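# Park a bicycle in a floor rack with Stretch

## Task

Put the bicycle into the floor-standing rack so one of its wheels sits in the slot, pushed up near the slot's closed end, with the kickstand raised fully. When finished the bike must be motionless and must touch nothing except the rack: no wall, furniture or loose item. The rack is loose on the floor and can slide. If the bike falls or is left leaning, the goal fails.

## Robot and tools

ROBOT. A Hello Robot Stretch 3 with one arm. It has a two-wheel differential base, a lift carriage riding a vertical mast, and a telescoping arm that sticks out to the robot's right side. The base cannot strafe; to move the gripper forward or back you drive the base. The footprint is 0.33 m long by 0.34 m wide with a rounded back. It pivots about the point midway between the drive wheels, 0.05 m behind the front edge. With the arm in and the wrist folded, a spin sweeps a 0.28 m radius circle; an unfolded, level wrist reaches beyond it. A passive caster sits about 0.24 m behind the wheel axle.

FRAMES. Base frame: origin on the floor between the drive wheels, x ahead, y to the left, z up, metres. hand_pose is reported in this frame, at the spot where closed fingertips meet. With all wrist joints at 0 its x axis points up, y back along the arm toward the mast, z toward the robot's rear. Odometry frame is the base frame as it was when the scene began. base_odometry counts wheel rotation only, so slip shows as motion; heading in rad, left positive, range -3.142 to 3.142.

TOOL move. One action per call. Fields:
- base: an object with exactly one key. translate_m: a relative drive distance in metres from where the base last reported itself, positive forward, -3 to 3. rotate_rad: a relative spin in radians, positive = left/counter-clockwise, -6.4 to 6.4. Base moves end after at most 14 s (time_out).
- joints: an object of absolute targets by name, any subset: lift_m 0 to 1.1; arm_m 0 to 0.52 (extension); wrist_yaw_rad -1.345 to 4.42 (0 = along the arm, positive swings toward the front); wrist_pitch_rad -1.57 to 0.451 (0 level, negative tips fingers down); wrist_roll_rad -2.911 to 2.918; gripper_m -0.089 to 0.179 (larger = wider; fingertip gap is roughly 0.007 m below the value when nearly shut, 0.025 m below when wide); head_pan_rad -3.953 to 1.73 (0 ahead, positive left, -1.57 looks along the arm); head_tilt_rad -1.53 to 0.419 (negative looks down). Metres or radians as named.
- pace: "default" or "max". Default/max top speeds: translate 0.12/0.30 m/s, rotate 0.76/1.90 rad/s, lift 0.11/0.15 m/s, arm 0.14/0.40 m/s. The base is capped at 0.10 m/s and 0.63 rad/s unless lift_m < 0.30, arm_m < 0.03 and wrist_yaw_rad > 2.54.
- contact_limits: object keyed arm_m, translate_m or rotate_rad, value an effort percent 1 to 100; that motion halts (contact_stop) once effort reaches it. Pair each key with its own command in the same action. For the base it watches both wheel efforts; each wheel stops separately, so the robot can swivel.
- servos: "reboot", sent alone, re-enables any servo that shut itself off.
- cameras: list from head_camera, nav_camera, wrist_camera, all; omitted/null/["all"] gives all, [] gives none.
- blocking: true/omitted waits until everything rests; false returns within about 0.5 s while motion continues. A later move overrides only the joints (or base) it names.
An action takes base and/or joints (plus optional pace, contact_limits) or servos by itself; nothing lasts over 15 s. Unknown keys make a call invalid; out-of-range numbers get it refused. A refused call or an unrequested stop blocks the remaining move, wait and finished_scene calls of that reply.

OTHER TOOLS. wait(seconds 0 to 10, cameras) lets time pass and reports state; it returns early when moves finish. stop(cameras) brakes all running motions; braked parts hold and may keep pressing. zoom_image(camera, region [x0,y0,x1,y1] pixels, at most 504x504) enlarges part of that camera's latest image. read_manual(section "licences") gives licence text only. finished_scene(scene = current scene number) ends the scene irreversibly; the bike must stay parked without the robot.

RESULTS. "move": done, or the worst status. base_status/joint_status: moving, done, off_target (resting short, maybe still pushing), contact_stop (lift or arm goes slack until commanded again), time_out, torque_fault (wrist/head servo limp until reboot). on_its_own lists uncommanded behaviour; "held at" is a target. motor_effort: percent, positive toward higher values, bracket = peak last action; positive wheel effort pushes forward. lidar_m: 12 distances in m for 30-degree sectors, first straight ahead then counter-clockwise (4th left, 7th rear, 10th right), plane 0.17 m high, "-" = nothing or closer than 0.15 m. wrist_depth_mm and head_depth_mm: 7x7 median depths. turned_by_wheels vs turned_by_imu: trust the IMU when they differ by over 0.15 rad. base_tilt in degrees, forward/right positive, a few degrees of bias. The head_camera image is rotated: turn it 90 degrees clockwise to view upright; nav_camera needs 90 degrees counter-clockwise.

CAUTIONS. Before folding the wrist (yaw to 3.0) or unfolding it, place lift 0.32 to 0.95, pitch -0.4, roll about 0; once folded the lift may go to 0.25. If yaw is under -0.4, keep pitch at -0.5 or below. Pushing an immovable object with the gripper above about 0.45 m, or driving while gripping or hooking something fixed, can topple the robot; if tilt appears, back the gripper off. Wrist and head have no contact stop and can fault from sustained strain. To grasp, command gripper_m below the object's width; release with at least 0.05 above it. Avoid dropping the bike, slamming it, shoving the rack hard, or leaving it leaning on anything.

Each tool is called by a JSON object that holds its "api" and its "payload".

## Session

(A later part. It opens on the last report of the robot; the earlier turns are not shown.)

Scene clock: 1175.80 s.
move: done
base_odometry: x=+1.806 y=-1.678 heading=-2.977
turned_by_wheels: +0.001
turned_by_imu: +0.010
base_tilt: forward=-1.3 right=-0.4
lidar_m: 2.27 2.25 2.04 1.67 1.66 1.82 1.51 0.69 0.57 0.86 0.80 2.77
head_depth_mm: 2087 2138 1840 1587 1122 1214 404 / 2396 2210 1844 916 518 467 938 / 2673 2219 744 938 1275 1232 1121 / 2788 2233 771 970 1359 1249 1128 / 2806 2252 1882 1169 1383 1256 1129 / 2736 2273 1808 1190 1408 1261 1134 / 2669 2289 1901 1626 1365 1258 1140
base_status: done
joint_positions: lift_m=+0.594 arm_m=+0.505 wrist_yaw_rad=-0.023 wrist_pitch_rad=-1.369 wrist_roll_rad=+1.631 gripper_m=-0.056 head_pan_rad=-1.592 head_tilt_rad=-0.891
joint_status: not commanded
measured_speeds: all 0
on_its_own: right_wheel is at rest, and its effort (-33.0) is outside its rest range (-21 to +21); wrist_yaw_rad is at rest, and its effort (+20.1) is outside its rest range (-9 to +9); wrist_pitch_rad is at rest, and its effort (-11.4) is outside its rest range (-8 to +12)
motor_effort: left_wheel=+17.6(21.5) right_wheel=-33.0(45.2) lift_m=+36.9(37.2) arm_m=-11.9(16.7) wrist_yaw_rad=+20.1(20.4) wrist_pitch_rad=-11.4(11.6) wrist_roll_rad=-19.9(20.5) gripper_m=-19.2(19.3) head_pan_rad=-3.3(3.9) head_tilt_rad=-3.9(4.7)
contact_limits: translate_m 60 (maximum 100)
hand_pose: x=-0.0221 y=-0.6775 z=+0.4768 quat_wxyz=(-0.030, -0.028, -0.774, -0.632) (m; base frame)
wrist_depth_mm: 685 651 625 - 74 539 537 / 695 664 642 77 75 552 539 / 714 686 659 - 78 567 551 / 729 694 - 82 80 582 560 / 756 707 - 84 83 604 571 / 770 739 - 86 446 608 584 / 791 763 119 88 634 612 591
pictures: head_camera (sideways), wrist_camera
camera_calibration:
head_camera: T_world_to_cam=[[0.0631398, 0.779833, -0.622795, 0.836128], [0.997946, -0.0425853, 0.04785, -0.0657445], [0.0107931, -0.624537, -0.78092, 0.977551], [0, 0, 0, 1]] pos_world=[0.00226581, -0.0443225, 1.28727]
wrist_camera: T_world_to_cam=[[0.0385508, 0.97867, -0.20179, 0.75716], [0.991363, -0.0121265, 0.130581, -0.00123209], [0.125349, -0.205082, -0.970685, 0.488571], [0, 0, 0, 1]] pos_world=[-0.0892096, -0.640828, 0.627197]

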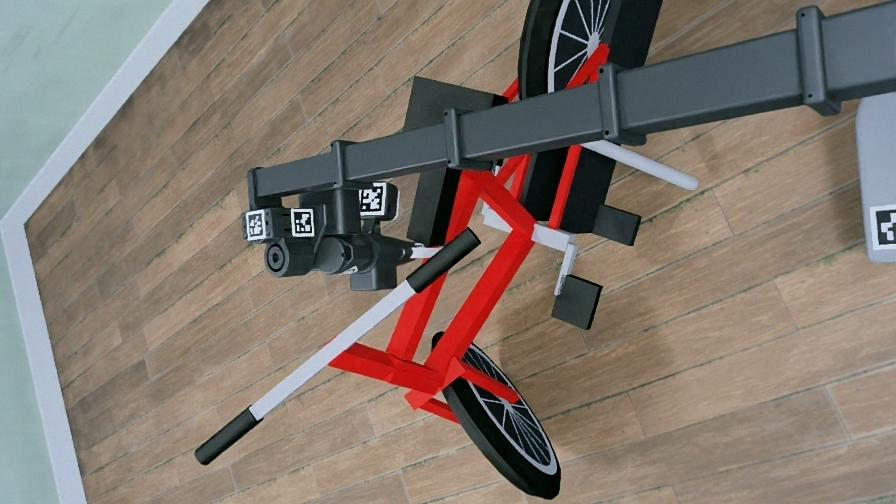

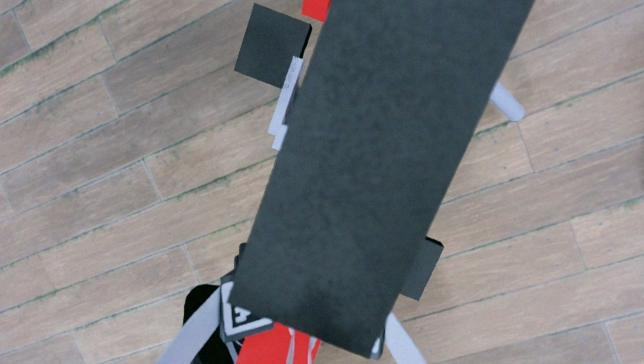

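{"api": "move", "payload": {"joints": {"gripper_m": 0.14}, "cameras": []}}

{"api": "move", "payload": {"joints": {"lift_m": 0.86, "wrist_pitch_rad": -1.54, "head_pan_rad": -1.6, "head_tilt_rad": -0.9}, "cameras": []}}

{"api": "move", "payload": {"base": {"rotate_rad": -0.28}, "cameras": []}}

{"api": "move", "payload": {"base": {"translate_m": -0.15}, "cameras": ["head_camera", "wrist_camera"]}}

{"api": "zoom_image", "payload": {"camera": "wrist_camera", "region": [200, 0, 500, 364]}}

Scene clock: 1182.60 s.
move: done
base_odometry: x=+1.806 y=-1.678 heading=-2.977
turned_by_wheels: +0.000
turned_by_imu: +0.000
base_tilt: forward=-1.3 right=-0.4
lidar_m: 2.27 2.25 2.03 1.66 1.66 1.83 1.50 0.69 0.57 0.56 0.80 2.76
head_depth_mm: 2071 2142 1839 1589 1129 1214 403 / 2399 2219 1841 914 517 466 937 / 2684 2243 739 928 1294 1228 1120 / 2813 2247 771 998 1332 1253 1127 / 2829 2248 1879 1157 1386 1251 1124 / 2751 2258 1797 1173 1418 1264 1133 / 2667 2278 1899 1630 1368 1263 1136
base_status: not commanded
joint_positions: lift_m=+0.594 arm_m=+0.505 wrist_yaw_rad=-0.044 wrist_pitch_rad=-1.355 wrist_roll_rad=+1.587 gripper_m=+0.140 head_pan_rad=-1.593 head_tilt_rad=-0.891
joint_status: all done
measured_speeds: all 0
on_its_own: wrist_yaw_rad is held at -0.040, not at your +0.000, by its stall guard, which is not easing now; right_wheel is at rest, and its effort (-27.7) is outside its rest range (-21 to +21); wrist_pitch_rad is at rest, and its effort (-13.7) is outside its rest range (-8 to +12)
motor_effort: left_wheel=+17.0(21.1) right_wheel=-27.7(34.2) lift_m=+15.4(45.7) arm_m=-5.2(9.2) wrist_yaw_rad=+4.0(14.3) wrist_pitch_rad=-13.7(14.1) wrist_roll_rad=-5.9(19.3) gripper_m=+7.0(87.9) head_pan_rad=-3.1(3.9) head_tilt_rad=-3.8(4.7)
contact_limits: translate_m 60 (maximum 100)
hand_pose: x=-0.0229 y=-0.6809 z=+0.4772 quat_wxyz=(-0.020, -0.022, -0.778, -0.627) (m; base frame)
wrist_depth_mm: 691 670 632 400 - 74 - / 714 689 648 418 - 77 524 / 733 694 664 421 81 79 539 / 754 704 675 644 83 81 555 / 766 716 690 86 85 580 564 / 800 137 695 89 87 597 576 / 109 751 405 - 90 117 589
pictures: none
No camera images: "cameras" was empty.

Scene clock: 1185.87 s.
move: done
base_odometry: x=+1.806 y=-1.678 heading=-2.978
turned_by_wheels: -0.001
turned_by_imu: -0.002
base_tilt: forward=-1.3 right=-0.4
lidar_m: 2.27 2.25 2.04 1.67 1.66 1.83 1.51 0.69 0.57 0.56 0.80 2.78
head_depth_mm: 2085 2076 305 1494 1177 1241 1113 / 483 363 1780 915 1185 1246 1115 / 543 2109 1865 1002 1285 1226 1126 / 552 639 1826 1255 1337 1245 1125 / 2793 2198 1887 1166 1385 1249 1131 / 2758 2292 1807 1195 1417 1257 1132 / 2681 2286 1902 1623 1371 1260 1135
base_status: not commanded
joint_positions: lift_m=+0.860 arm_m=+0.505 wrist_yaw_rad=-0.042 wrist_pitch_rad=-1.532 wrist_roll_rad=+1.575 gripper_m=+0.140 head_pan_rad=-1.593 head_tilt_rad=-0.891
joint_status: all done
measured_speeds: all 0
on_its_own: wrist_yaw_rad is held at -0.040, not at your +0.000, by its stall guard, which is not easing now
motor_effort: left_wheel=-0.3(18.7) right_wheel=-0.4(29.6) lift_m=+35.5(42.7) arm_m=-1.2(5.4) wrist_yaw_rad=+1.6(3.9) wrist_pitch_rad=-1.8(18.8) wrist_roll_rad=-1.9(6.7) gripper_m=+0.3(7.7) head_pan_rad=-2.7(3.5) head_tilt_rad=-3.8(4.7)
contact_limits: translate_m 60 (maximum 100)
hand_pose: x=-0.0209 y=-0.6356 z=+0.7417 quat_wxyz=(-0.016, -0.017, -0.720, -0.693) (m; base frame)
wrist_depth_mm: 853 839 853 331 341 827 852 / 869 867 860 340 349 861 706 / 870 877 855 671 873 862 722 / 884 904 895 886 882 888 728 / 938 930 906 900 908 898 907 / 936 136 599 931 936 143 930 / 109 936 390 265 945 116 949
pictures: none
No camera images: "cameras" was empty.

Scene clock: 1187.37 s.
move: done
base_odometry: x=+1.806 y=-1.678 heading=+3.025
turned_by_wheels: -0.280
turned_by_imu: -0.275
base_tilt: forward=-1.3 right=-0.5
lidar_m: 2.42 2.26 2.29 1.78 1.66 1.68 1.61 1.49 0.64 0.57 0.56 0.81
head_depth_mm: 1612 1679 305 1493 1261 1235 1115 / 483 363 1776 1557 1223 1248 1118 / 544 2070 1867 1593 1205 1244 1120 / 552 638 1827 926 1247 1224 1127 / 2456 2194 1885 1261 1303 1254 1133 / 2686 2272 1887 1620 1187 1259 1130 / 2807 2295 1894 1062 1380 1260 1134
base_status: done
joint_positions: lift_m=+0.860 arm_m=+0.505 wrist_yaw_rad=-0.042 wrist_pitch_rad=-1.532 wrist_roll_rad=+1.575 gripper_m=+0.140 head_pan_rad=-1.593 head_tilt_rad=-0.891
joint_status: not commanded
measured_speeds: all 0
on_its_own: wrist_yaw_rad is held at -0.040, not at your +0.000, by its stall guard, which is not easing now
motor_effort: left_wheel=+3.1(9.6) right_wheel=-4.2(9.0) lift_m=+36.1(36.5) arm_m=+1.5(2.5) wrist_yaw_rad=+2.6(3.0) wrist_pitch_rad=-1.3(1.8) wrist_roll_rad=-1.7(2.0) gripper_m=+0.2(1.5) head_pan_rad=-2.9(3.5) head_tilt_rad=-4.5(4.6)
hand_pose: x=-0.0209 y=-0.6356 z=+0.7417 quat_wxyz=(-0.016, -0.017, -0.720, -0.693) (m; base frame)
wrist_depth_mm: 842 850 846 691 835 840 846 / 861 868 854 710 865 858 703 / 885 881 870 578 865 862 715 / 908 919 904 354 894 898 733 / 914 891 910 359 901 887 914 / 934 137 918 732 929 142 919 / 109 950 948 950 943 116 940
pictures: none
No camera images: "cameras" was empty.

Scene clock: 1189.97 s.
move: done
base_odometry: x=+1.955 y=-1.695 heading=+3.025
turned_by_wheels: +0.000
turned_by_imu: +0.000
base_tilt: forward=-1.4 right=-0.4
lidar_m: 2.56 2.37 2.41 1.69 1.57 1.59 1.48 1.38 0.62 0.58 0.64 0.92
head_depth_mm: 1482 1543 304 1499 1370 1236 1118 / 483 364 1770 1560 1346 1241 1115 / 544 1965 1873 1605 1232 1248 1122 / 552 637 1818 1604 1193 1242 1124 / 2259 2198 1885 1547 1205 1235 1127 / 2546 2275 1886 947 1288 1260 1132 / 2764 2285 1891 1524 1367 1268 1138
base_status: done
joint_positions: lift_m=+0.860 arm_m=+0.505 wrist_yaw_rad=-0.042 wrist_pitch_rad=-1.532 wrist_roll_rad=+1.575 gripper_m=+0.140 head_pan_rad=-1.593 head_tilt_rad=-0.891
joint_status: not commanded
measured_speeds: all 0
on_its_own: wrist_yaw_rad is held at -0.040, not at your +0.000, by its stall guard, which is not easing now
motor_effort: left_wheel=+1.4(4.7) right_wheel=-3.7(8.5) lift_m=+35.0(36.5) arm_m=+4.4(4.9) wrist_yaw_rad=+2.6(3.1) wrist_pitch_rad=-1.7(1.8) wrist_roll_rad=-1.5(2.2) gripper_m=+0.2(1.3) head_pan_rad=-2.5(3.6) head_tilt_rad=-4.1(4.6)
hand_pose: x=-0.0209 y=-0.6356 z=+0.7417 quat_wxyz=(-0.016, -0.017, -0.720, -0.693) (m; base frame)
wrist_depth_mm: 840 854 835 836 839 844 835 / 866 859 860 717 861 850 709 / 882 878 887 720 870 872 723 / 907 894 891 675 887 897 730 / 931 911 913 718 917 912 927 / 923 136 935 375 919 143 900 / 109 937 962 375 938 116 949
pictures: head_camera (sideways), wrist_camera
camera_calibration:
head_camera: T_world_to_cam=[[0.0636343, 0.779793, -0.622795, 0.836125], [0.997919, -0.043218, 0.04785, -0.0657444], [0.0103971, -0.624544, -0.78092, 0.977554], [0, 0, 0, 1]] pos_world=[0.00223771, -0.0443201, 1.28727]
wrist_camera: T_world_to_cam=[[0.00245772, 0.999193, -0.04008, 0.661924], [0.99172, 0.00271078, 0.128392, -0.0254573], [0.128397, -0.0400637, -0.990913, 0.874129], [0, 0, 0, 1]] pos_world=[-0.0886163, -0.626301, 0.895985]

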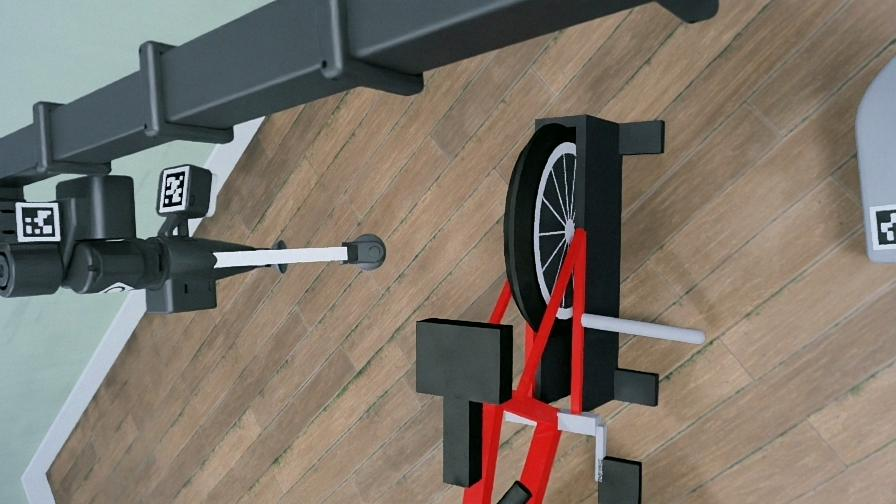

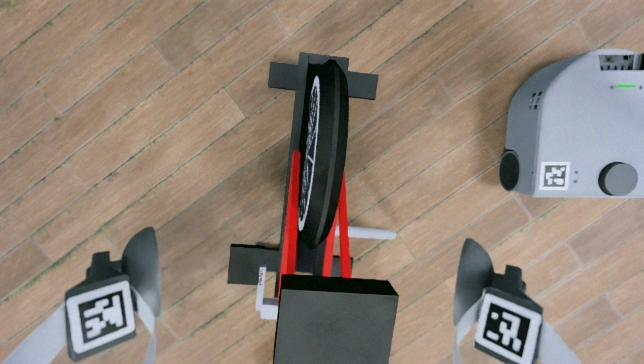

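Scaled by 1.385.

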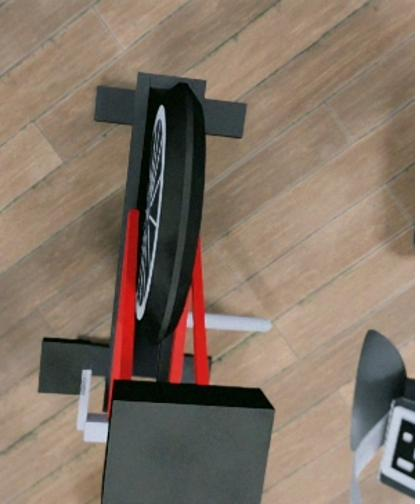

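{"api": "move", "payload": {"joints": {"arm_m": 0.01, "gripper_m": -0.03}, "cameras": []}}

{"api": "move", "payload": {"base": {"translate_m": 0.23}, "joints": {"wrist_pitch_rad": -0.5, "wrist_roll_rad": 0.0, "wrist_yaw_rad": 0.0}, "cameras": []}}

{"api": "move", "payload": {"joints": {"lift_m": 0.12, "head_pan_rad": -1.55, "head_tilt_rad": -0.8}, "cameras": ["head_camera", "wrist_camera"]}}

Scene clock: 1217.77 s.
move: done
base_odometry: x=+1.955 y=-1.695 heading=+3.025
turned_by_wheels: +0.000
turned_by_imu: +0.000
base_tilt: forward=-1.3 right=-0.5
lidar_m: 2.56 2.37 2.41 1.68 1.57 1.59 1.48 1.38 0.62 0.58 0.64 0.92
head_depth_mm: 1475 1654 1789 1648 - - 1101 / 1613 1842 1858 1658 - - 1104 / 1786 2050 1851 1596 - - 952 / 2000 2173 1869 1598 1198 319 1108 / 2277 2259 1875 1547 1206 1234 1130 / 2578 2267 1893 947 1288 1259 1133 / 2755 2282 1900 1525 1374 1265 1137
base_status: not commanded
joint_positions: lift_m=+0.860 arm_m=+0.010 wrist_yaw_rad=-0.040 wrist_pitch_rad=-1.533 wrist_roll_rad=+1.574 gripper_m=-0.030 head_pan_rad=-1.593 head_tilt_rad=-0.891
joint_status: all done
measured_speeds: all 0
on_its_own: wrist_yaw_rad is held at -0.040, not at your +0.000, by its stall guard, which is not easing now
motor_effort: left_wheel=+0.6(1.5) right_wheel=-3.6(4.1) lift_m=+33.9(35.4) arm_m=-14.8(20.7) wrist_yaw_rad=+1.1(3.1) wrist_pitch_rad=-1.6(1.7) wrist_roll_rad=-1.5(2.1) gripper_m=-8.6(82.2) head_pan_rad=-2.7(3.7) head_tilt_rad=-4.0(4.8)
hand_pose: x=-0.0209 y=-0.1404 z=+0.7417 quat_wxyz=(-0.015, -0.016, -0.720, -0.694) (m; base frame)
wrist_depth_mm: 844 853 853 847 840 829 846 / 664 850 853 746 717 845 856 / 555 877 883 730 716 861 866 / 572 898 892 738 742 887 891 / 619 884 917 896 913 912 911 / 721 932 125 129 937 933 923 / 965 946 123 123 942 954 933
pictures: none
No camera images: "cameras" was empty.

Scene clock: 1221.20 s.
move: done
base_odometry: x=+1.727 y=-1.669 heading=+3.025
turned_by_wheels: +0.000
turned_by_imu: +0.001
base_tilt: forward=-1.3 right=-0.4
lidar_m: 2.35 2.19 2.22 1.84 1.70 1.72 1.68 1.56 0.65 0.54 0.54 3.07
head_depth_mm: 1682 1882 1831 1645 - - 1113 / 1834 2045 1848 1662 - - 1121 / 2024 2188 1859 922 - 285 1121 / 2282 2254 1871 343 407 1228 1126 / 2556 2266 1882 1521 1245 1256 1126 / 2733 2271 1895 1107 1393 1257 1132 / 2785 2284 1903 1068 1344 1259 1139
base_status: done
joint_positions: lift_m=+0.860 arm_m=+0.010 wrist_yaw_rad=-0.002 wrist_pitch_rad=-0.520 wrist_roll_rad=+0.006 gripper_m=-0.030 head_pan_rad=-1.593 head_tilt_rad=-0.891
joint_status: all done
measured_speeds: all 0
motor_effort: left_wheel=+2.6(8.3) right_wheel=+0.1(4.0) lift_m=+33.6(34.7) arm_m=-9.8(15.8) wrist_yaw_rad=+1.9(4.5) wrist_pitch_rad=+3.8(4.1) wrist_roll_rad=-2.0(3.4) gripper_m=-9.2(10.2) head_pan_rad=-2.6(3.8) head_tilt_rad=-4.0(4.9)
hand_pose: x=-0.0220 y=-0.3653 z=+0.8504 quat_wxyz=(+0.681, +0.181, -0.685, -0.184) (m; base frame)
wrist_depth_mm: - - - - - - - / - - - - - - - / - - - - - - - / - - - - - - - / - 572 - 581 - - - / - 688 126 129 - - - / 954 - 122 123 120 - -
pictures: none
No camera images: "cameras" was empty.

Scene clock: 1228.77 s.
move: done
base_odometry: x=+1.727 y=-1.669 heading=+3.025
turned_by_wheels: +0.000
turned_by_imu: +0.000
base_tilt: forward=-1.4 right=-0.4
lidar_m: 2.35 2.19 2.22 1.83 1.71 1.73 1.68 1.56 0.65 0.54 0.54 3.09
head_depth_mm: 1685 1833 1981 1702 1183 1244 1133 / 1843 2064 2069 1720 1142 1265 1143 / 2056 2312 2081 1734 1054 1248 1142 / 2317 2527 2085 1740 1141 1275 1147 / 2602 2635 2101 1744 1401 1256 1148 / 2927 2652 2110 1713 1405 1309 1154 / 2844 2666 2130 1719 1126 1300 1158
base_status: not commanded
joint_positions: lift_m=+0.120 arm_m=+0.010 wrist_yaw_rad=-0.002 wrist_pitch_rad=-0.519 wrist_roll_rad=+0.006 gripper_m=-0.030 head_pan_rad=-1.558 head_tilt_rad=-0.803
joint_status: all done
measured_speeds: all 0
motor_effort: left_wheel=+2.9(3.1) right_wheel=+0.0(0.3) lift_m=+16.2(31.8) arm_m=+2.1(10.3) wrist_yaw_rad=+2.5(3.3) wrist_pitch_rad=+3.6(3.9) wrist_roll_rad=-2.2(2.3) gripper_m=-9.4(10.4) head_pan_rad=+3.8(6.2) head_tilt_rad=+1.7(2.3)
hand_pose: x=-0.0220 y=-0.3655 z=+0.1106 quat_wxyz=(+0.682, +0.180, -0.685, -0.183) (m; base frame)
wrist_depth_mm: 245 743 752 399 298 303 316 / 541 588 579 - 284 - - / 450 460 465 - 277 - - / 369 373 368 391 380 392 394 / 312 318 322 318 334 339 342 / 271 276 262 129 285 293 296 / 240 243 122 123 246 254 257
pictures: head_camera (sideways), wrist_camera
camera_calibration:
head_camera: T_world_to_cam=[[0.0372247, 0.724083, -0.688708, 0.922171], [0.998764, -0.00425, 0.049515, -0.0679227], [0.0329259, -0.6897, -0.723346, 0.902547], [0, 0, 0, 1]] pos_world=[0.00379407, -0.0455307, 1.29132]
wrist_camera: T_world_to_cam=[[-0.99931, -0.018137, 0.0324142, -0.0351316], [-0.0367742, 0.605847, -0.794731, 0.355821], [-0.00522397, -0.795375, -0.606095, -0.0618114], [0, 0, 0, 1]] pos_world=[-0.0223453, -0.265373, 0.246457]

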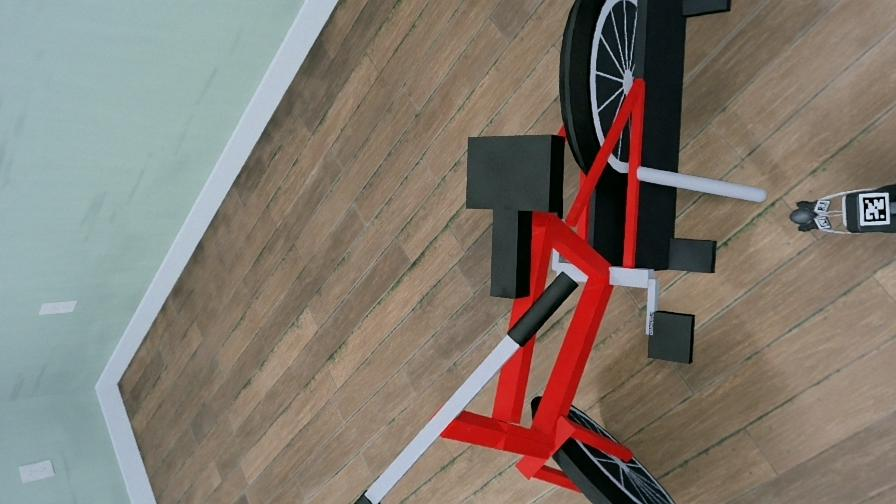

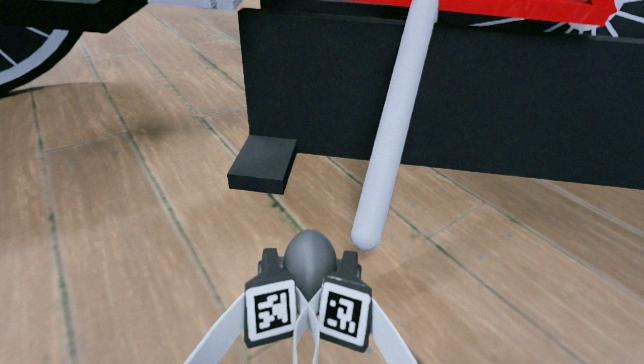

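{"api": "move", "payload": {"joints": {"arm_m": 0.155, "lift_m": 0.1}, "contact_limits": {"arm_m": 40}, "cameras": ["wrist_camera"]}}

{"api": "move", "payload": {"base": {"translate_m": -0.09}, "contact_limits": {"translate_m": 35}, "cameras": ["head_camera", "wrist_camera"]}}

Scene clock: 1239.47 s.
move: done
base_odometry: x=+1.727 y=-1.669 heading=+3.025
turned_by_wheels: +0.000
turned_by_imu: +0.000
base_tilt: forward=-1.3 right=-0.5
lidar_m: 2.35 2.19 2.22 1.84 1.70 1.72 1.68 1.56 0.65 0.54 0.54 3.08
head_depth_mm: 1675 1856 1981 1707 1185 1242 1137 / 1836 2071 2061 1719 1140 1262 1127 / 2052 2318 2088 1731 1053 1247 898 / 2310 2508 2071 1735 1142 1273 1127 / 2618 2660 2104 1734 1396 1256 1153 / 2944 2665 2125 1714 1403 1301 1154 / 2813 2692 2129 1712 1125 1302 1161
base_status: not commanded
joint_positions: lift_m=+0.100 arm_m=+0.155 wrist_yaw_rad=-0.002 wrist_pitch_rad=-0.519 wrist_roll_rad=+0.005 gripper_m=-0.030 head_pan_rad=-1.558 head_tilt_rad=-0.803
joint_status: all done
measured_speeds: all 0
motor_effort: left_wheel=+2.7(3.1) right_wheel=+0.0(0.3) lift_m=+20.9(25.6) arm_m=+16.0(23.9) wrist_yaw_rad=+0.9(3.5) wrist_pitch_rad=+3.5(3.9) wrist_roll_rad=-1.8(2.3) gripper_m=-9.4(10.6) head_pan_rad=+4.1(4.5) head_tilt_rad=+1.8(2.2)
contact_limits: arm_m 40 (drawing in: default 34, maximum 55; extending or still: default 43, maximum 70)
hand_pose: x=-0.0219 y=-0.5105 z=+0.0907 quat_wxyz=(+0.682, +0.181, -0.685, -0.183) (m; base frame)
wrist_depth_mm: 635 171 221 218 206 171 175 / 524 542 227 221 213 173 205 / 414 417 250 243 235 220 221 / 336 344 335 - 162 239 240 / 286 292 - 284 157 156 - / 248 251 123 129 150 265 270 / 220 223 123 123 144 233 238
pictures: wrist_camera
camera_calibration:
wrist_camera: T_world_to_cam=[[-0.999283, -0.0189198, 0.0327911, -0.0374268], [-0.037549, 0.605725, -0.794788, 0.42773], [-0.00482517, -0.795449, -0.606001, -0.189311], [0, 0, 0, 1]] pos_world=[-0.0222526, -0.410382, 0.226459]

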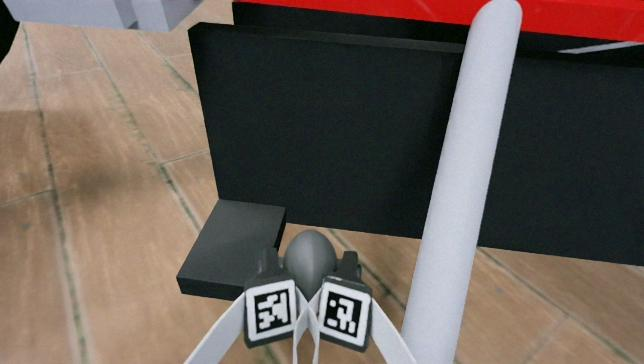

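Scene clock: 1241.83 s.
move: done
base_odometry: x=+1.816 y=-1.679 heading=+3.026
turned_by_wheels: +0.001
turned_by_imu: +0.001
base_tilt: forward=-1.3 right=-0.5
lidar_m: 2.44 2.26 2.29 1.77 1.65 1.68 1.60 1.49 0.64 0.63 0.57 0.81
head_depth_mm: 1610 1770 1934 1712 1460 1234 1131 / 1753 1979 2063 1722 1181 1239 1120 / 1947 2217 2081 1730 1138 1265 899 / 2180 2431 2102 1733 1029 1249 1126 / 2485 2636 2112 1741 1178 1277 1148 / 2910 2696 2125 1754 1154 1258 1154 / 2862 2714 2140 1755 1168 1312 1159
base_status: done
joint_positions: lift_m=+0.100 arm_m=+0.155 wrist_yaw_rad=+0.097 wrist_pitch_rad=-0.521 wrist_roll_rad=+0.003 gripper_m=-0.030 head_pan_rad=-1.558 head_tilt_rad=-0.803
joint_status: not commanded
measured_speeds: all 0
on_its_own: wrist_yaw_rad is held at +0.063, not at your +0.000, by its stall guard, which is still easing
motor_effort: left_wheel=+10.8(13.3) right_wheel=-19.0(26.2) lift_m=+24.6(25.4) arm_m=+13.8(16.5) wrist_yaw_rad=-28.7(43.4) wrist_pitch_rad=+3.9(4.3) wrist_roll_rad=-1.2(2.3) gripper_m=-9.0(9.9) head_pan_rad=+3.9(4.9) head_tilt_rad=+1.2(2.3)
contact_limits: arm_m 40 (drawing in: default 34, maximum 55; extending or still: default 43, maximum 70); translate_m 35 (maximum 100)
hand_pose: x=-0.0013 y=-0.5092 z=+0.0902 quat_wxyz=(+0.690, +0.215, -0.674, -0.150) (m; base frame)
wrist_depth_mm: 663 231 222 209 169 167 161 / 526 251 232 216 196 193 189 / 409 401 250 240 212 211 199 / 335 340 - - 234 232 217 / 286 - 293 152 146 247 239 / 248 244 136 130 255 265 260 / 219 224 122 122 224 232 236
pictures: head_camera (sideways), wrist_camera
camera_calibration:
head_camera: T_world_to_cam=[[0.0372064, 0.723927, -0.688873, 0.922386], [0.998764, -0.00421072, 0.0495188, -0.0679278], [0.0329474, -0.689864, -0.723189, 0.902342], [0, 0, 0, 1]] pos_world=[0.00379537, -0.0455332, 1.29133]
wrist_camera: T_world_to_cam=[[-0.99247, -0.117627, 0.0341659, -0.067178], [-0.0985035, 0.600662, -0.793412, 0.424584], [0.0728046, -0.790803, -0.607726, -0.185848], [0, 0, 0, 1]] pos_world=[-0.0113185, -0.409903, 0.22622]

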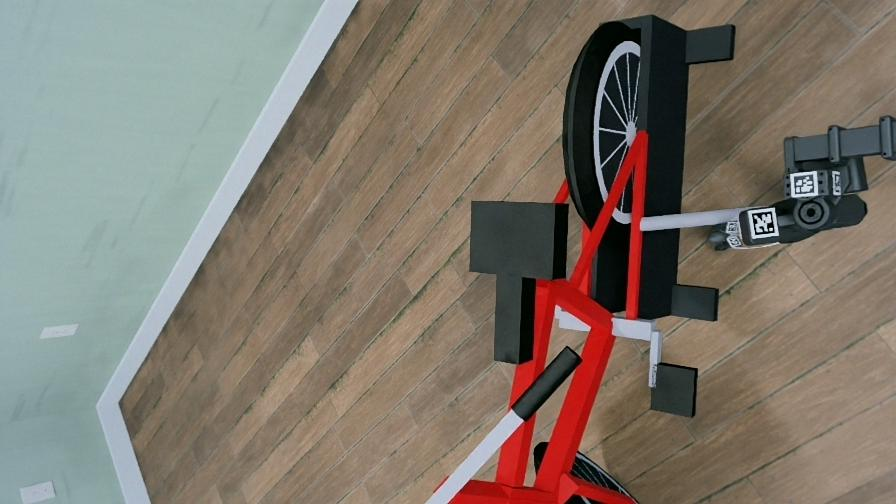

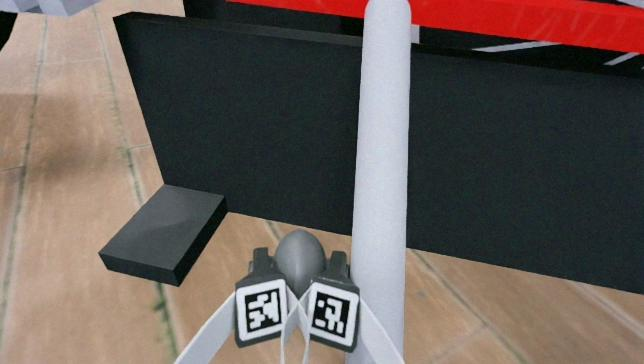

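{"api": "move", "payload": {"cameras": ["all"]}}

Scene clock: 1253.27 s.
base_odometry: x=+1.816 y=-1.679 heading=+3.026
turned_by_wheels: +0.000
turned_by_imu: +0.000
base_tilt: forward=-1.3 right=-0.5
lidar_m: 2.44 2.26 2.30 1.77 1.65 1.68 1.60 1.49 0.64 0.63 0.57 0.81
head_depth_mm: 1603 1780 1940 1713 1464 1234 1134 / 1751 1969 2057 1716 1176 1252 1124 / 1937 2211 2081 1719 1140 1268 901 / 2189 2442 2094 1731 1030 1250 1115 / 2485 2655 2096 1744 1179 1273 1151 / 2878 2662 2118 1760 1158 1260 1152 / 2861 2696 2126 1773 1167 1308 1156
base_status: done
joint_positions: lift_m=+0.100 arm_m=+0.155 wrist_yaw_rad=+0.288 wrist_pitch_rad=-0.492 wrist_roll_rad=+0.004 gripper_m=-0.030 head_pan_rad=-1.558 head_tilt_rad=-0.803
joint_status: not commanded
measured_speeds: all 0
on_its_own: wrist_yaw_rad is held at +0.266, not at your +0.000, by its stall guard, which is not easing now; wrist_yaw_rad is at rest, and its effort (-18.8) is outside its rest range (-9 to +9)
motor_effort: left_wheel=+9.7(13.3) right_wheel=-16.2(26.2) lift_m=+34.8(25.4) arm_m=+4.7(16.5) wrist_yaw_rad=-18.8(43.4) wrist_pitch_rad=-1.7(4.3) wrist_roll_rad=-1.3(2.3) gripper_m=-9.2(9.9) head_pan_rad=+4.3(4.9) head_tilt_rad=+1.4(2.3)
contact_limits: arm_m 40 (drawing in: default 34, maximum 55; extending or still: default 43, maximum 70); translate_m 35 (maximum 100)
hand_pose: x=+0.0395 y=-0.5057 z=+0.0965 quat_wxyz=(+0.702, +0.269, -0.655, -0.073) (m; base frame)
wrist_depth_mm: 199 206 245 232 183 170 163 / 487 579 533 234 212 164 180 / 440 451 435 246 221 198 185 / 356 360 365 - 154 221 198 / 297 301 - 303 151 238 215 / 257 260 126 128 150 262 233 / 227 234 121 124 232 241 244
pictures: head_camera (sideways), nav_camera (sideways), wrist_camera
camera_calibration:
head_camera: T_world_to_cam=[[0.0372066, 0.723919, -0.688881, 0.922398], [0.998764, -0.00421025, 0.049519, -0.067928], [0.0329474, -0.689872, -0.723181, 0.902331], [0, 0, 0, 1]] pos_world=[0.00379537, -0.0455333, 1.29133]
nav_camera: T_world_to_cam=[[0.0132808, -0.722973, 0.690749, -0.855245], [-0.997887, -0.0535224, -0.0368331, 0.10659], [0.0635999, -0.6888, -0.722156, 0.8955], [0, 0, 0, 1]] pos_world=[0.0607694, 0.00420658, 1.24138]
wrist_camera: T_world_to_cam=[[-0.952191, -0.303549, 0.0345097, -0.122175], [-0.204138, 0.548142, -0.811091, 0.410797], [0.22729, -0.779358, -0.583901, -0.184795], [0, 0, 0, 1]] pos_world=[0.00952748, -0.406282, 0.229508]

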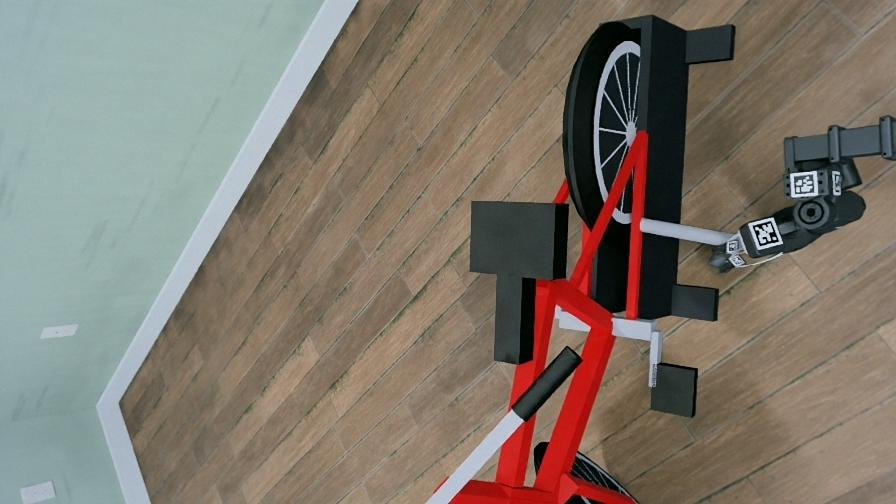

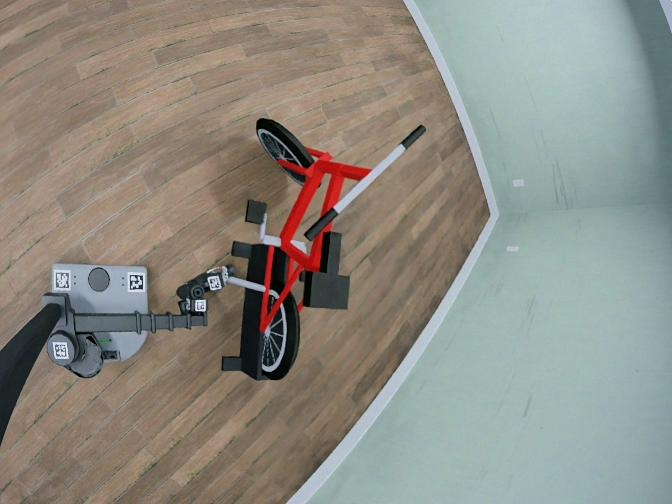

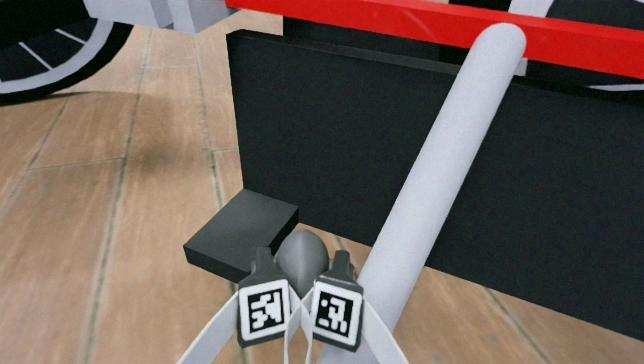

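{"api": "move", "payload": {"base": {"translate_m": 0.03}, "joints": {"wrist_yaw_rad": 0.0}, "cameras": []}}

{"api": "move", "payload": {"joints": {"arm_m": 0.05, "lift_m": 0.2}, "cameras": []}}

{"api": "move", "payload": {"joints": {"lift_m": 0.35, "wrist_pitch_rad": -1.57, "head_tilt_rad": -0.9}}}

Scene clock: 1269.73 s.
move: off_target
base_odometry: x=+1.787 y=-1.676 heading=+3.027
turned_by_wheels: +0.001
turned_by_imu: +0.001
base_tilt: forward=-1.3 right=-0.5
lidar_m: 2.40 2.24 2.28 1.79 1.67 1.69 1.62 1.51 0.64 0.63 0.56 0.79
head_depth_mm: 1633 1804 1949 1706 1458 1243 1135 / 1792 2015 2079 1711 1183 1252 1122 / 1987 2242 2067 1721 1115 1245 902 / 2239 2448 2098 1724 1052 1269 1127 / 2534 2641 2096 1741 1168 1278 1150 / 2897 2662 2097 1748 1407 1276 1153 / 2851 2693 2115 1678 1138 1314 1162
base_status: done
joint_positions: lift_m=+0.100 arm_m=+0.155 wrist_yaw_rad=+0.042 wrist_pitch_rad=-0.501 wrist_roll_rad=+0.004 gripper_m=-0.030 head_pan_rad=-1.558 head_tilt_rad=-0.803
joint_status: wrist_yaw_rad off_target (ended at +0.042, target +0.000)
measured_speeds: all 0
on_its_own: wrist_yaw_rad is at rest, and its effort (-35.8) is outside its rest range (-9 to +9)
motor_effort: left_wheel=+11.6(19.9) right_wheel=-16.0(21.2) lift_m=+30.4(35.0) arm_m=-2.5(2.5) wrist_yaw_rad=-35.8(55.1) wrist_pitch_rad=+0.1(1.8) wrist_roll_rad=-1.8(1.8) gripper_m=-9.5(10.1) head_pan_rad=+3.7(4.7) head_tilt_rad=+2.0(2.1)
contact_limits: arm_m 40 (drawing in: default 34, maximum 55; extending or still: default 43, maximum 70)
hand_pose: x=-0.0126 y=-0.5130 z=+0.0946 quat_wxyz=(+0.688, +0.189, -0.682, -0.161) (m; base frame)
wrist_depth_mm: 177 221 227 185 173 174 169 / 556 246 224 216 170 202 195 / 431 415 244 235 167 215 206 / 348 343 - - 158 236 224 / 295 307 295 153 - - 244 / 254 250 125 129 254 271 267 / 223 231 122 122 229 236 241
pictures: none
No camera images: "cameras" was empty.

Scene clock: 1271.73 s.
move: done
base_odometry: x=+1.787 y=-1.676 heading=+3.026
turned_by_wheels: -0.001
turned_by_imu: -0.001
base_tilt: forward=-1.3 right=-0.5
lidar_m: 2.41 2.24 2.28 1.80 1.67 1.69 1.62 1.51 0.64 0.57 0.56 0.79
head_depth_mm: 1623 1793 1945 1715 1462 1237 1137 / 1786 2008 2058 1712 1181 1247 1140 / 1972 2245 2081 1737 1129 1262 1119 / 2227 2457 2099 1738 1048 1271 1112 / 2553 2666 2101 1744 1166 1279 1149 / 2909 2675 2119 1748 1404 1277 1160 / 2869 2687 2130 1681 1136 1303 1162
base_status: not commanded
joint_positions: lift_m=+0.200 arm_m=+0.050 wrist_yaw_rad=+0.061 wrist_pitch_rad=-0.513 wrist_roll_rad=+0.004 gripper_m=-0.030 head_pan_rad=-1.558 head_tilt_rad=-0.803
joint_status: all done
measured_speeds: all 0
on_its_own: wrist_yaw_rad is held at +0.059, not at your +0.000, by its stall guard, which is not easing now
motor_effort: left_wheel=+2.1(12.3) right_wheel=-2.5(16.3) lift_m=+34.6(39.7) arm_m=-15.2(24.1) wrist_yaw_rad=-2.1(37.3) wrist_pitch_rad=+2.6(2.6) wrist_roll_rad=-1.5(1.8) gripper_m=-8.6(10.0) head_pan_rad=+3.9(4.6) head_tilt_rad=+1.2(2.1)
hand_pose: x=-0.0086 y=-0.4061 z=+0.1920 quat_wxyz=(+0.688, +0.200, -0.679, -0.159) (m; base frame)
wrist_depth_mm: 487 355 347 422 293 272 266 / 300 313 334 338 317 303 291 / 277 594 570 - 311 306 319 / 494 502 489 300 - - - / 420 427 444 294 420 - - / 362 367 351 128 381 389 385 / 320 326 122 123 329 340 344
pictures: none
No camera images: "cameras" was empty.

Scene clock: 1273.93 s.
move: done
base_odometry: x=+1.787 y=-1.676 heading=+3.026
turned_by_wheels: +0.000
turned_by_imu: +0.000
base_tilt: forward=-1.4 right=-0.5
lidar_m: 2.40 2.24 2.27 1.79 1.67 1.69 1.63 1.51 0.64 0.57 0.56 0.79
head_depth_mm: 1656 1860 1855 1597 1236 1242 1114 / 1832 2047 1855 1596 1226 1244 622 / 2044 2185 1863 1542 1194 1247 678 / 2288 2247 1883 945 1292 1232 1112 / 2576 2278 1884 1279 1314 1259 1128 / 2780 2301 1912 1565 1393 1261 1131 / 2784 2310 1911 1065 1377 1263 1136
base_status: not commanded
joint_positions: lift_m=+0.350 arm_m=+0.050 wrist_yaw_rad=+0.061 wrist_pitch_rad=-1.549 wrist_roll_rad=+0.004 gripper_m=-0.030 head_pan_rad=-1.558 head_tilt_rad=-0.888
joint_status: all done
joint sent to its limit — wrist_pitch_rad, lower limit.
measured_speeds: all 0
on_its_own: wrist_yaw_rad is held at +0.059, not at your +0.000, by its stall guard, which is not easing now
motor_effort: left_wheel=+1.8(2.4) right_wheel=-2.5(2.8) lift_m=+35.2(42.4) arm_m=-11.5(15.3) wrist_yaw_rad=-2.3(3.0) wrist_pitch_rad=-1.4(10.4) wrist_roll_rad=-1.4(1.7) gripper_m=-9.4(9.9) head_pan_rad=+4.1(4.6) head_tilt_rad=-5.5(5.8)
hand_pose: x=-0.0228 y=-0.1765 z=+0.2320 quat_wxyz=(+0.519, +0.509, -0.491, -0.480) (m; base frame)
wrist_depth_mm: 365 364 368 371 369 373 374 / 369 372 374 375 377 379 383 / 377 377 380 382 387 388 385 / 385 386 387 388 393 396 396 / 395 393 247 251 277 398 404 / 402 401 136 129 239 243 411 / 408 408 122 123 246 248 417
pictures: head_camera (sideways), nav_camera (sideways), wrist_camera
camera_calibration:
head_camera: T_world_to_cam=[[0.0364489, 0.77989, -0.624855, 0.838974], [0.998817, -0.0082983, 0.0479056, -0.0658225], [0.0321758, -0.625862, -0.77927, 0.975275], [0, 0, 0, 1]] pos_world=[0.00378464, -0.0444662, 1.28739]
nav_camera: T_world_to_cam=[[0.0140405, -0.779101, 0.626742, -0.771846], [-0.997926, -0.050304, -0.0401768, 0.110939], [0.0628294, -0.624877, -0.778191, 0.968372], [0, 0, 0, 1]] pos_world=[0.0607037, 0.00934871, 1.24178]
wrist_camera: T_world_to_cam=[[-0.99494, -0.10047, -0.000317002, -0.0432267], [-0.0998952, 0.988896, 0.110024, 0.193984], [-0.0107407, 0.109499, -0.993929, 0.411599], [0, 0, 0, 1]] pos_world=[-0.0192091, -0.241243, 0.387744]

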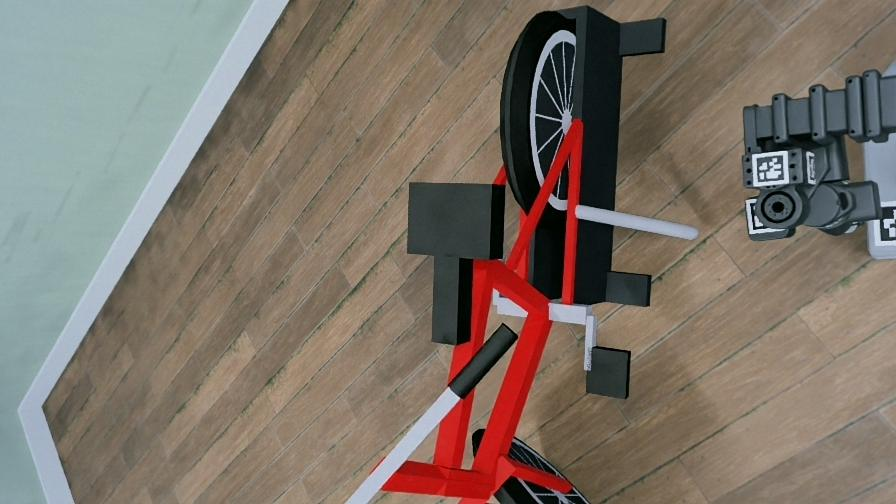

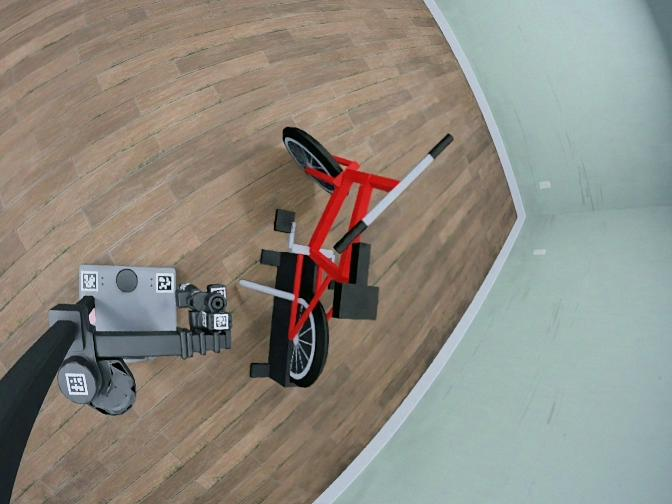

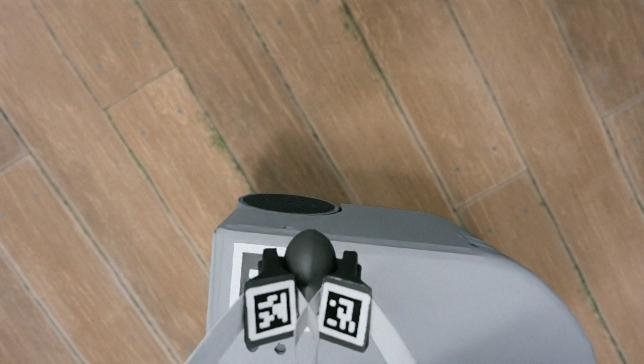

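{"api": "move", "payload": {"base": {"translate_m": 0.085}, "joints": {"wrist_yaw_rad": 0.0, "arm_m": 0.2}, "cameras": []}}

{"api": "move", "payload": {"joints": {"arm_m": 0.31}}}

Scene clock: 1286.00 s.
move: done
base_odometry: x=+1.702 y=-1.666 heading=+3.026
turned_by_wheels: +0.000
turned_by_imu: +0.001
base_tilt: forward=-1.3 right=-0.5
lidar_m: 2.33 2.17 2.20 1.84 1.72 1.74 1.70 1.58 0.65 0.53 0.55 3.06
head_depth_mm: 1744 1941 1858 1598 1218 1235 1119 / 1915 2123 1860 1530 1197 1206 621 / 2136 2243 1868 953 1209 804 1122 / 2404 2261 1881 1012 1312 1211 1124 / 2648 2254 1887 1553 1364 1254 1131 / 2847 2275 1897 1071 1398 1262 1132 / 2754 2304 1871 1620 1264 1266 1135
base_status: done
joint_positions: lift_m=+0.350 arm_m=+0.200 wrist_yaw_rad=+0.001 wrist_pitch_rad=-1.550 wrist_roll_rad=+0.004 gripper_m=-0.030 head_pan_rad=-1.558 head_tilt_rad=-0.888
joint_status: all done
measured_speeds: all 0
motor_effort: left_wheel=+2.9(8.4) right_wheel=+1.1(4.5) lift_m=+35.0(36.0) arm_m=+15.8(21.5) wrist_yaw_rad=-2.0(4.7) wrist_pitch_rad=-1.2(1.3) wrist_roll_rad=-1.3(1.7) gripper_m=-8.5(10.2) head_pan_rad=+4.4(4.9) head_tilt_rad=-4.9(5.8)
hand_pose: x=-0.0217 y=-0.3262 z=+0.2320 quat_wxyz=(+0.505, +0.494, -0.505, -0.496) (m; base frame)
wrist_depth_mm: 361 365 369 367 367 375 373 / 369 375 375 375 375 379 382 / 377 379 381 384 383 383 387 / 382 386 389 391 392 395 398 / 396 396 396 394 402 402 399 / 402 401 136 129 406 413 411 / 409 410 122 123 366 416 421
pictures: none
No camera images: "cameras" was empty.

Scene clock: 1288.07 s.
move: done
base_odometry: x=+1.702 y=-1.666 heading=+3.026
turned_by_wheels: +0.000
turned_by_imu: +0.000
base_tilt: forward=-1.3 right=-0.4
lidar_m: 2.32 2.17 2.20 1.84 1.72 1.74 1.70 1.58 0.65 0.53 0.55 3.06
head_depth_mm: 1744 1949 1840 1583 1219 1239 1119 / 1924 2104 1862 1528 1190 1184 629 / 2124 2235 1875 953 818 1207 1124 / 2419 2256 1873 1010 1197 1231 1128 / 2656 2262 1880 1555 1362 1255 1134 / 2842 2291 1890 1074 1396 1261 1132 / 2787 2285 1862 1633 1269 1267 1137
base_status: not commanded
joint_positions: lift_m=+0.350 arm_m=+0.310 wrist_yaw_rad=+0.001 wrist_pitch_rad=-1.550 wrist_roll_rad=+0.004 gripper_m=-0.030 head_pan_rad=-1.558 head_tilt_rad=-0.888
joint_status: all done
measured_speeds: all 0
motor_effort: left_wheel=+3.4(3.8) right_wheel=+1.1(1.4) lift_m=+34.7(35.5) arm_m=+15.6(23.7) wrist_yaw_rad=-2.3(2.3) wrist_pitch_rad=-0.9(1.3) wrist_roll_rad=-1.6(1.7) gripper_m=-9.9(10.1) head_pan_rad=+3.5(4.7) head_tilt_rad=-4.9(5.7)
hand_pose: x=-0.0217 y=-0.4362 z=+0.2320 quat_wxyz=(+0.505, +0.494, -0.505, -0.496) (m; base frame)
wrist_depth_mm: 187 362 368 372 372 216 - / 371 373 374 377 376 378 381 / 376 379 384 380 381 385 389 / 382 385 385 388 389 396 395 / 392 394 397 395 401 399 402 / 400 399 136 128 406 409 411 / 406 408 123 124 415 419 422
pictures: head_camera (sideways), nav_camera (sideways), wrist_camera
camera_calibration:
head_camera: T_world_to_cam=[[0.0364094, 0.779959, -0.624771, 0.838865], [0.998818, -0.00825391, 0.0479033, -0.0658195], [0.0322058, -0.625777, -0.779337, 0.975362], [0, 0, 0, 1]] pos_world=[0.00378682, -0.0444647, 1.28739]
nav_camera: T_world_to_cam=[[0.01408, -0.779167, 0.626658, -0.771737], [-0.997923, -0.0503492, -0.0401809, 0.110944], [0.0628593, -0.624791, -0.778258, 0.968459], [0, 0, 0, 1]] pos_world=[0.0607032, 0.00935787, 1.24178]
wrist_camera: T_world_to_cam=[[-0.999171, -0.0407069, -0.000351938, -0.0422334], [-0.0404948, 0.993006, 0.110902, 0.453811], [-0.00416502, 0.110825, -0.993831, 0.440772], [0, 0, 0, 1]] pos_world=[-0.0219856, -0.501205, 0.387709]

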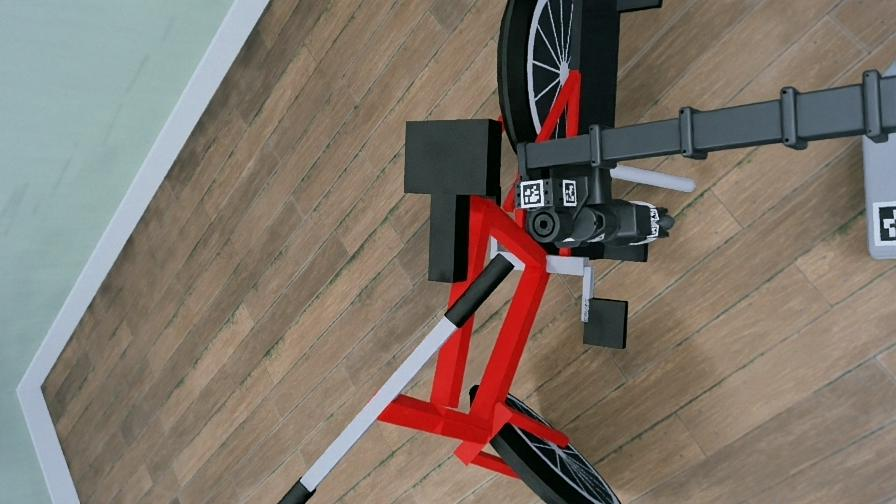

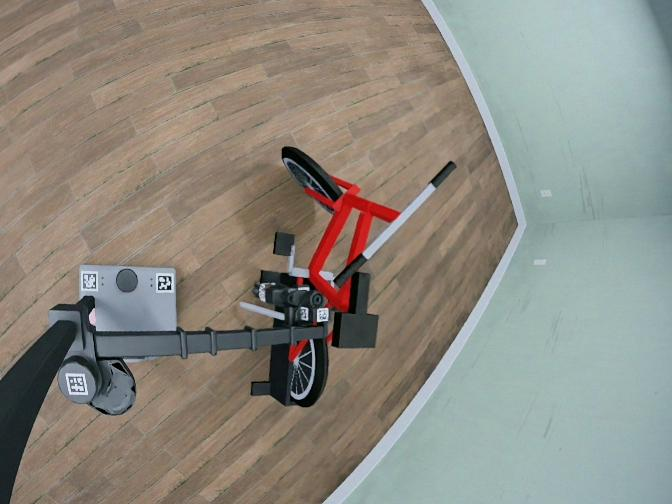

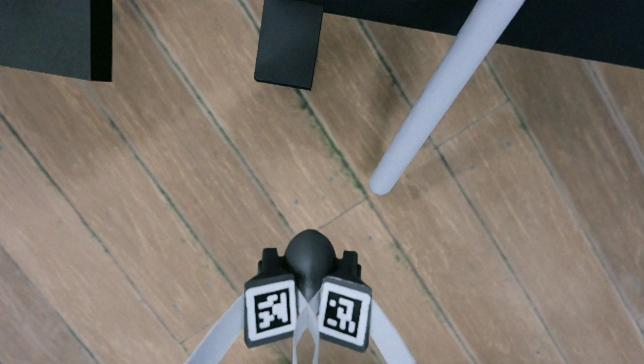

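{"api": "move", "payload": {"joints": {"arm_m": 0.35, "lift_m": 0.25}, "cameras": ["wrist_camera"]}}

{"api": "move", "payload": {"joints": {"lift_m": 0.165}, "cameras": ["wrist_camera", "head_camera"]}}

Scene clock: 1295.97 s.
move: done
base_odometry: x=+1.702 y=-1.666 heading=+3.026
turned_by_wheels: +0.000
turned_by_imu: +0.000
base_tilt: forward=-1.3 right=-0.5
lidar_m: 2.33 2.17 2.20 1.85 1.72 1.75 1.70 1.58 0.65 0.53 0.55 3.06
head_depth_mm: 1751 1945 1852 1580 1219 1234 1113 / 1916 2103 1850 1541 1195 1224 737 / 2141 2239 1870 956 929 1209 1108 / 2405 2249 1874 1013 1206 1233 1127 / 2660 2268 1898 1547 1365 1250 1127 / 2850 2282 1904 1070 1394 1261 1131 / 2775 2314 1858 1650 1266 1263 1133
base_status: not commanded
joint_positions: lift_m=+0.250 arm_m=+0.350 wrist_yaw_rad=+0.001 wrist_pitch_rad=-1.550 wrist_roll_rad=+0.004 gripper_m=-0.030 head_pan_rad=-1.558 head_tilt_rad=-0.888
joint_status: all done
measured_speeds: all 0
motor_effort: left_wheel=+3.3(3.8) right_wheel=+0.9(1.3) lift_m=+17.7(34.5) arm_m=+15.6(22.1) wrist_yaw_rad=-0.9(2.1) wrist_pitch_rad=-1.0(1.3) wrist_roll_rad=-1.5(1.7) gripper_m=-9.6(9.9) head_pan_rad=+3.5(4.7) head_tilt_rad=-5.5(5.9)
hand_pose: x=-0.0217 y=-0.4761 z=+0.1320 quat_wxyz=(+0.504, +0.494, -0.505, -0.496) (m; base frame)
wrist_depth_mm: 270 270 272 271 246 221 124 / 276 277 277 279 280 280 131 / 280 282 284 284 285 160 289 / 285 287 287 289 291 289 293 / 292 292 293 294 294 299 299 / 297 299 297 129 305 305 306 / 304 305 122 123 307 312 311
pictures: wrist_camera
camera_calibration:
wrist_camera: T_world_to_cam=[[-0.999171, -0.0407064, -0.000372337, -0.0438887], [-0.0404944, 0.992949, 0.111415, 0.504394], [-0.0041656, 0.111338, -0.993774, 0.346052], [0, 0, 0, 1]] pos_world=[-0.0219856, -0.541153, 0.287684]

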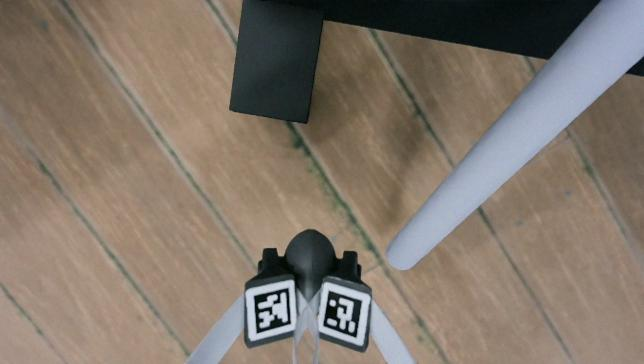

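Scene clock: 1297.57 s.
move: done
base_odometry: x=+1.702 y=-1.666 heading=+3.026
turned_by_wheels: +0.000
turned_by_imu: +0.000
base_tilt: forward=-1.3 right=-0.4
lidar_m: 2.34 2.17 2.20 1.84 1.72 1.75 1.70 1.58 0.65 0.53 0.55 3.07
head_depth_mm: 1750 1948 1850 1590 1222 1236 1112 / 1914 2103 1858 1528 1199 1246 1085 / 2127 2220 1867 952 1028 1188 1105 / 2410 2245 1876 1012 1238 1232 1125 / 2650 2259 1888 1555 1361 1253 1124 / 2863 2279 1902 1070 1390 1257 1134 / 2770 2302 1865 1631 1259 1265 1137
base_status: not commanded
joint_positions: lift_m=+0.165 arm_m=+0.350 wrist_yaw_rad=+0.001 wrist_pitch_rad=-1.550 wrist_roll_rad=+0.004 gripper_m=-0.030 head_pan_rad=-1.558 head_tilt_rad=-0.888
joint_status: all done
measured_speeds: all 0
motor_effort: left_wheel=+3.7(4.0) right_wheel=+1.1(1.2) lift_m=+17.9(23.6) arm_m=+15.1(16.3) wrist_yaw_rad=-1.0(3.1) wrist_pitch_rad=-0.8(1.1) wrist_roll_rad=-1.3(1.8) gripper_m=-9.7(9.8) head_pan_rad=+3.7(4.7) head_tilt_rad=-5.3(5.7)
hand_pose: x=-0.0217 y=-0.4761 z=+0.0470 quat_wxyz=(+0.504, +0.494, -0.505, -0.496) (m; base frame)
wrist_depth_mm: 190 190 173 192 193 194 195 / 195 195 177 196 198 198 199 / 198 198 200 200 201 202 203 / 201 203 203 205 206 205 96 / 205 207 208 207 209 124 100 / 211 211 210 128 212 131 216 / 215 215 123 122 218 220 220
pictures: head_camera (sideways), wrist_camera
camera_calibration:
head_camera: T_world_to_cam=[[0.0364095, 0.779959, -0.624771, 0.838865], [0.998818, -0.00825403, 0.0479033, -0.0658195], [0.0322057, -0.625777, -0.779337, 0.975362], [0, 0, 0, 1]] pos_world=[0.00378682, -0.0444647, 1.28739]
wrist_camera: T_world_to_cam=[[-0.999171, -0.0407063, -0.000372336, -0.0439203], [-0.0404943, 0.992949, 0.111415, 0.513864], [-0.0041656, 0.111338, -0.993774, 0.261583], [0, 0, 0, 1]] pos_world=[-0.0219856, -0.541153, 0.202685]

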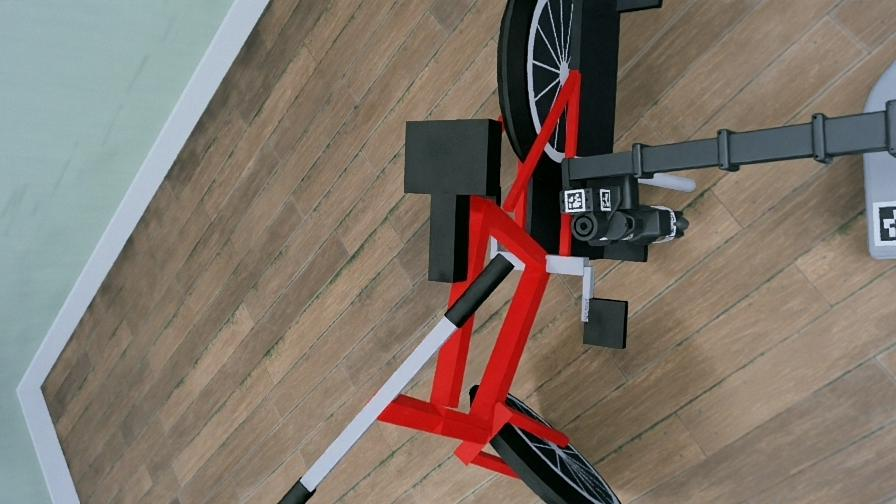

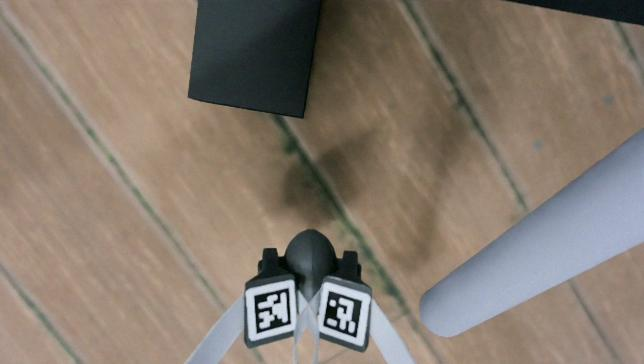

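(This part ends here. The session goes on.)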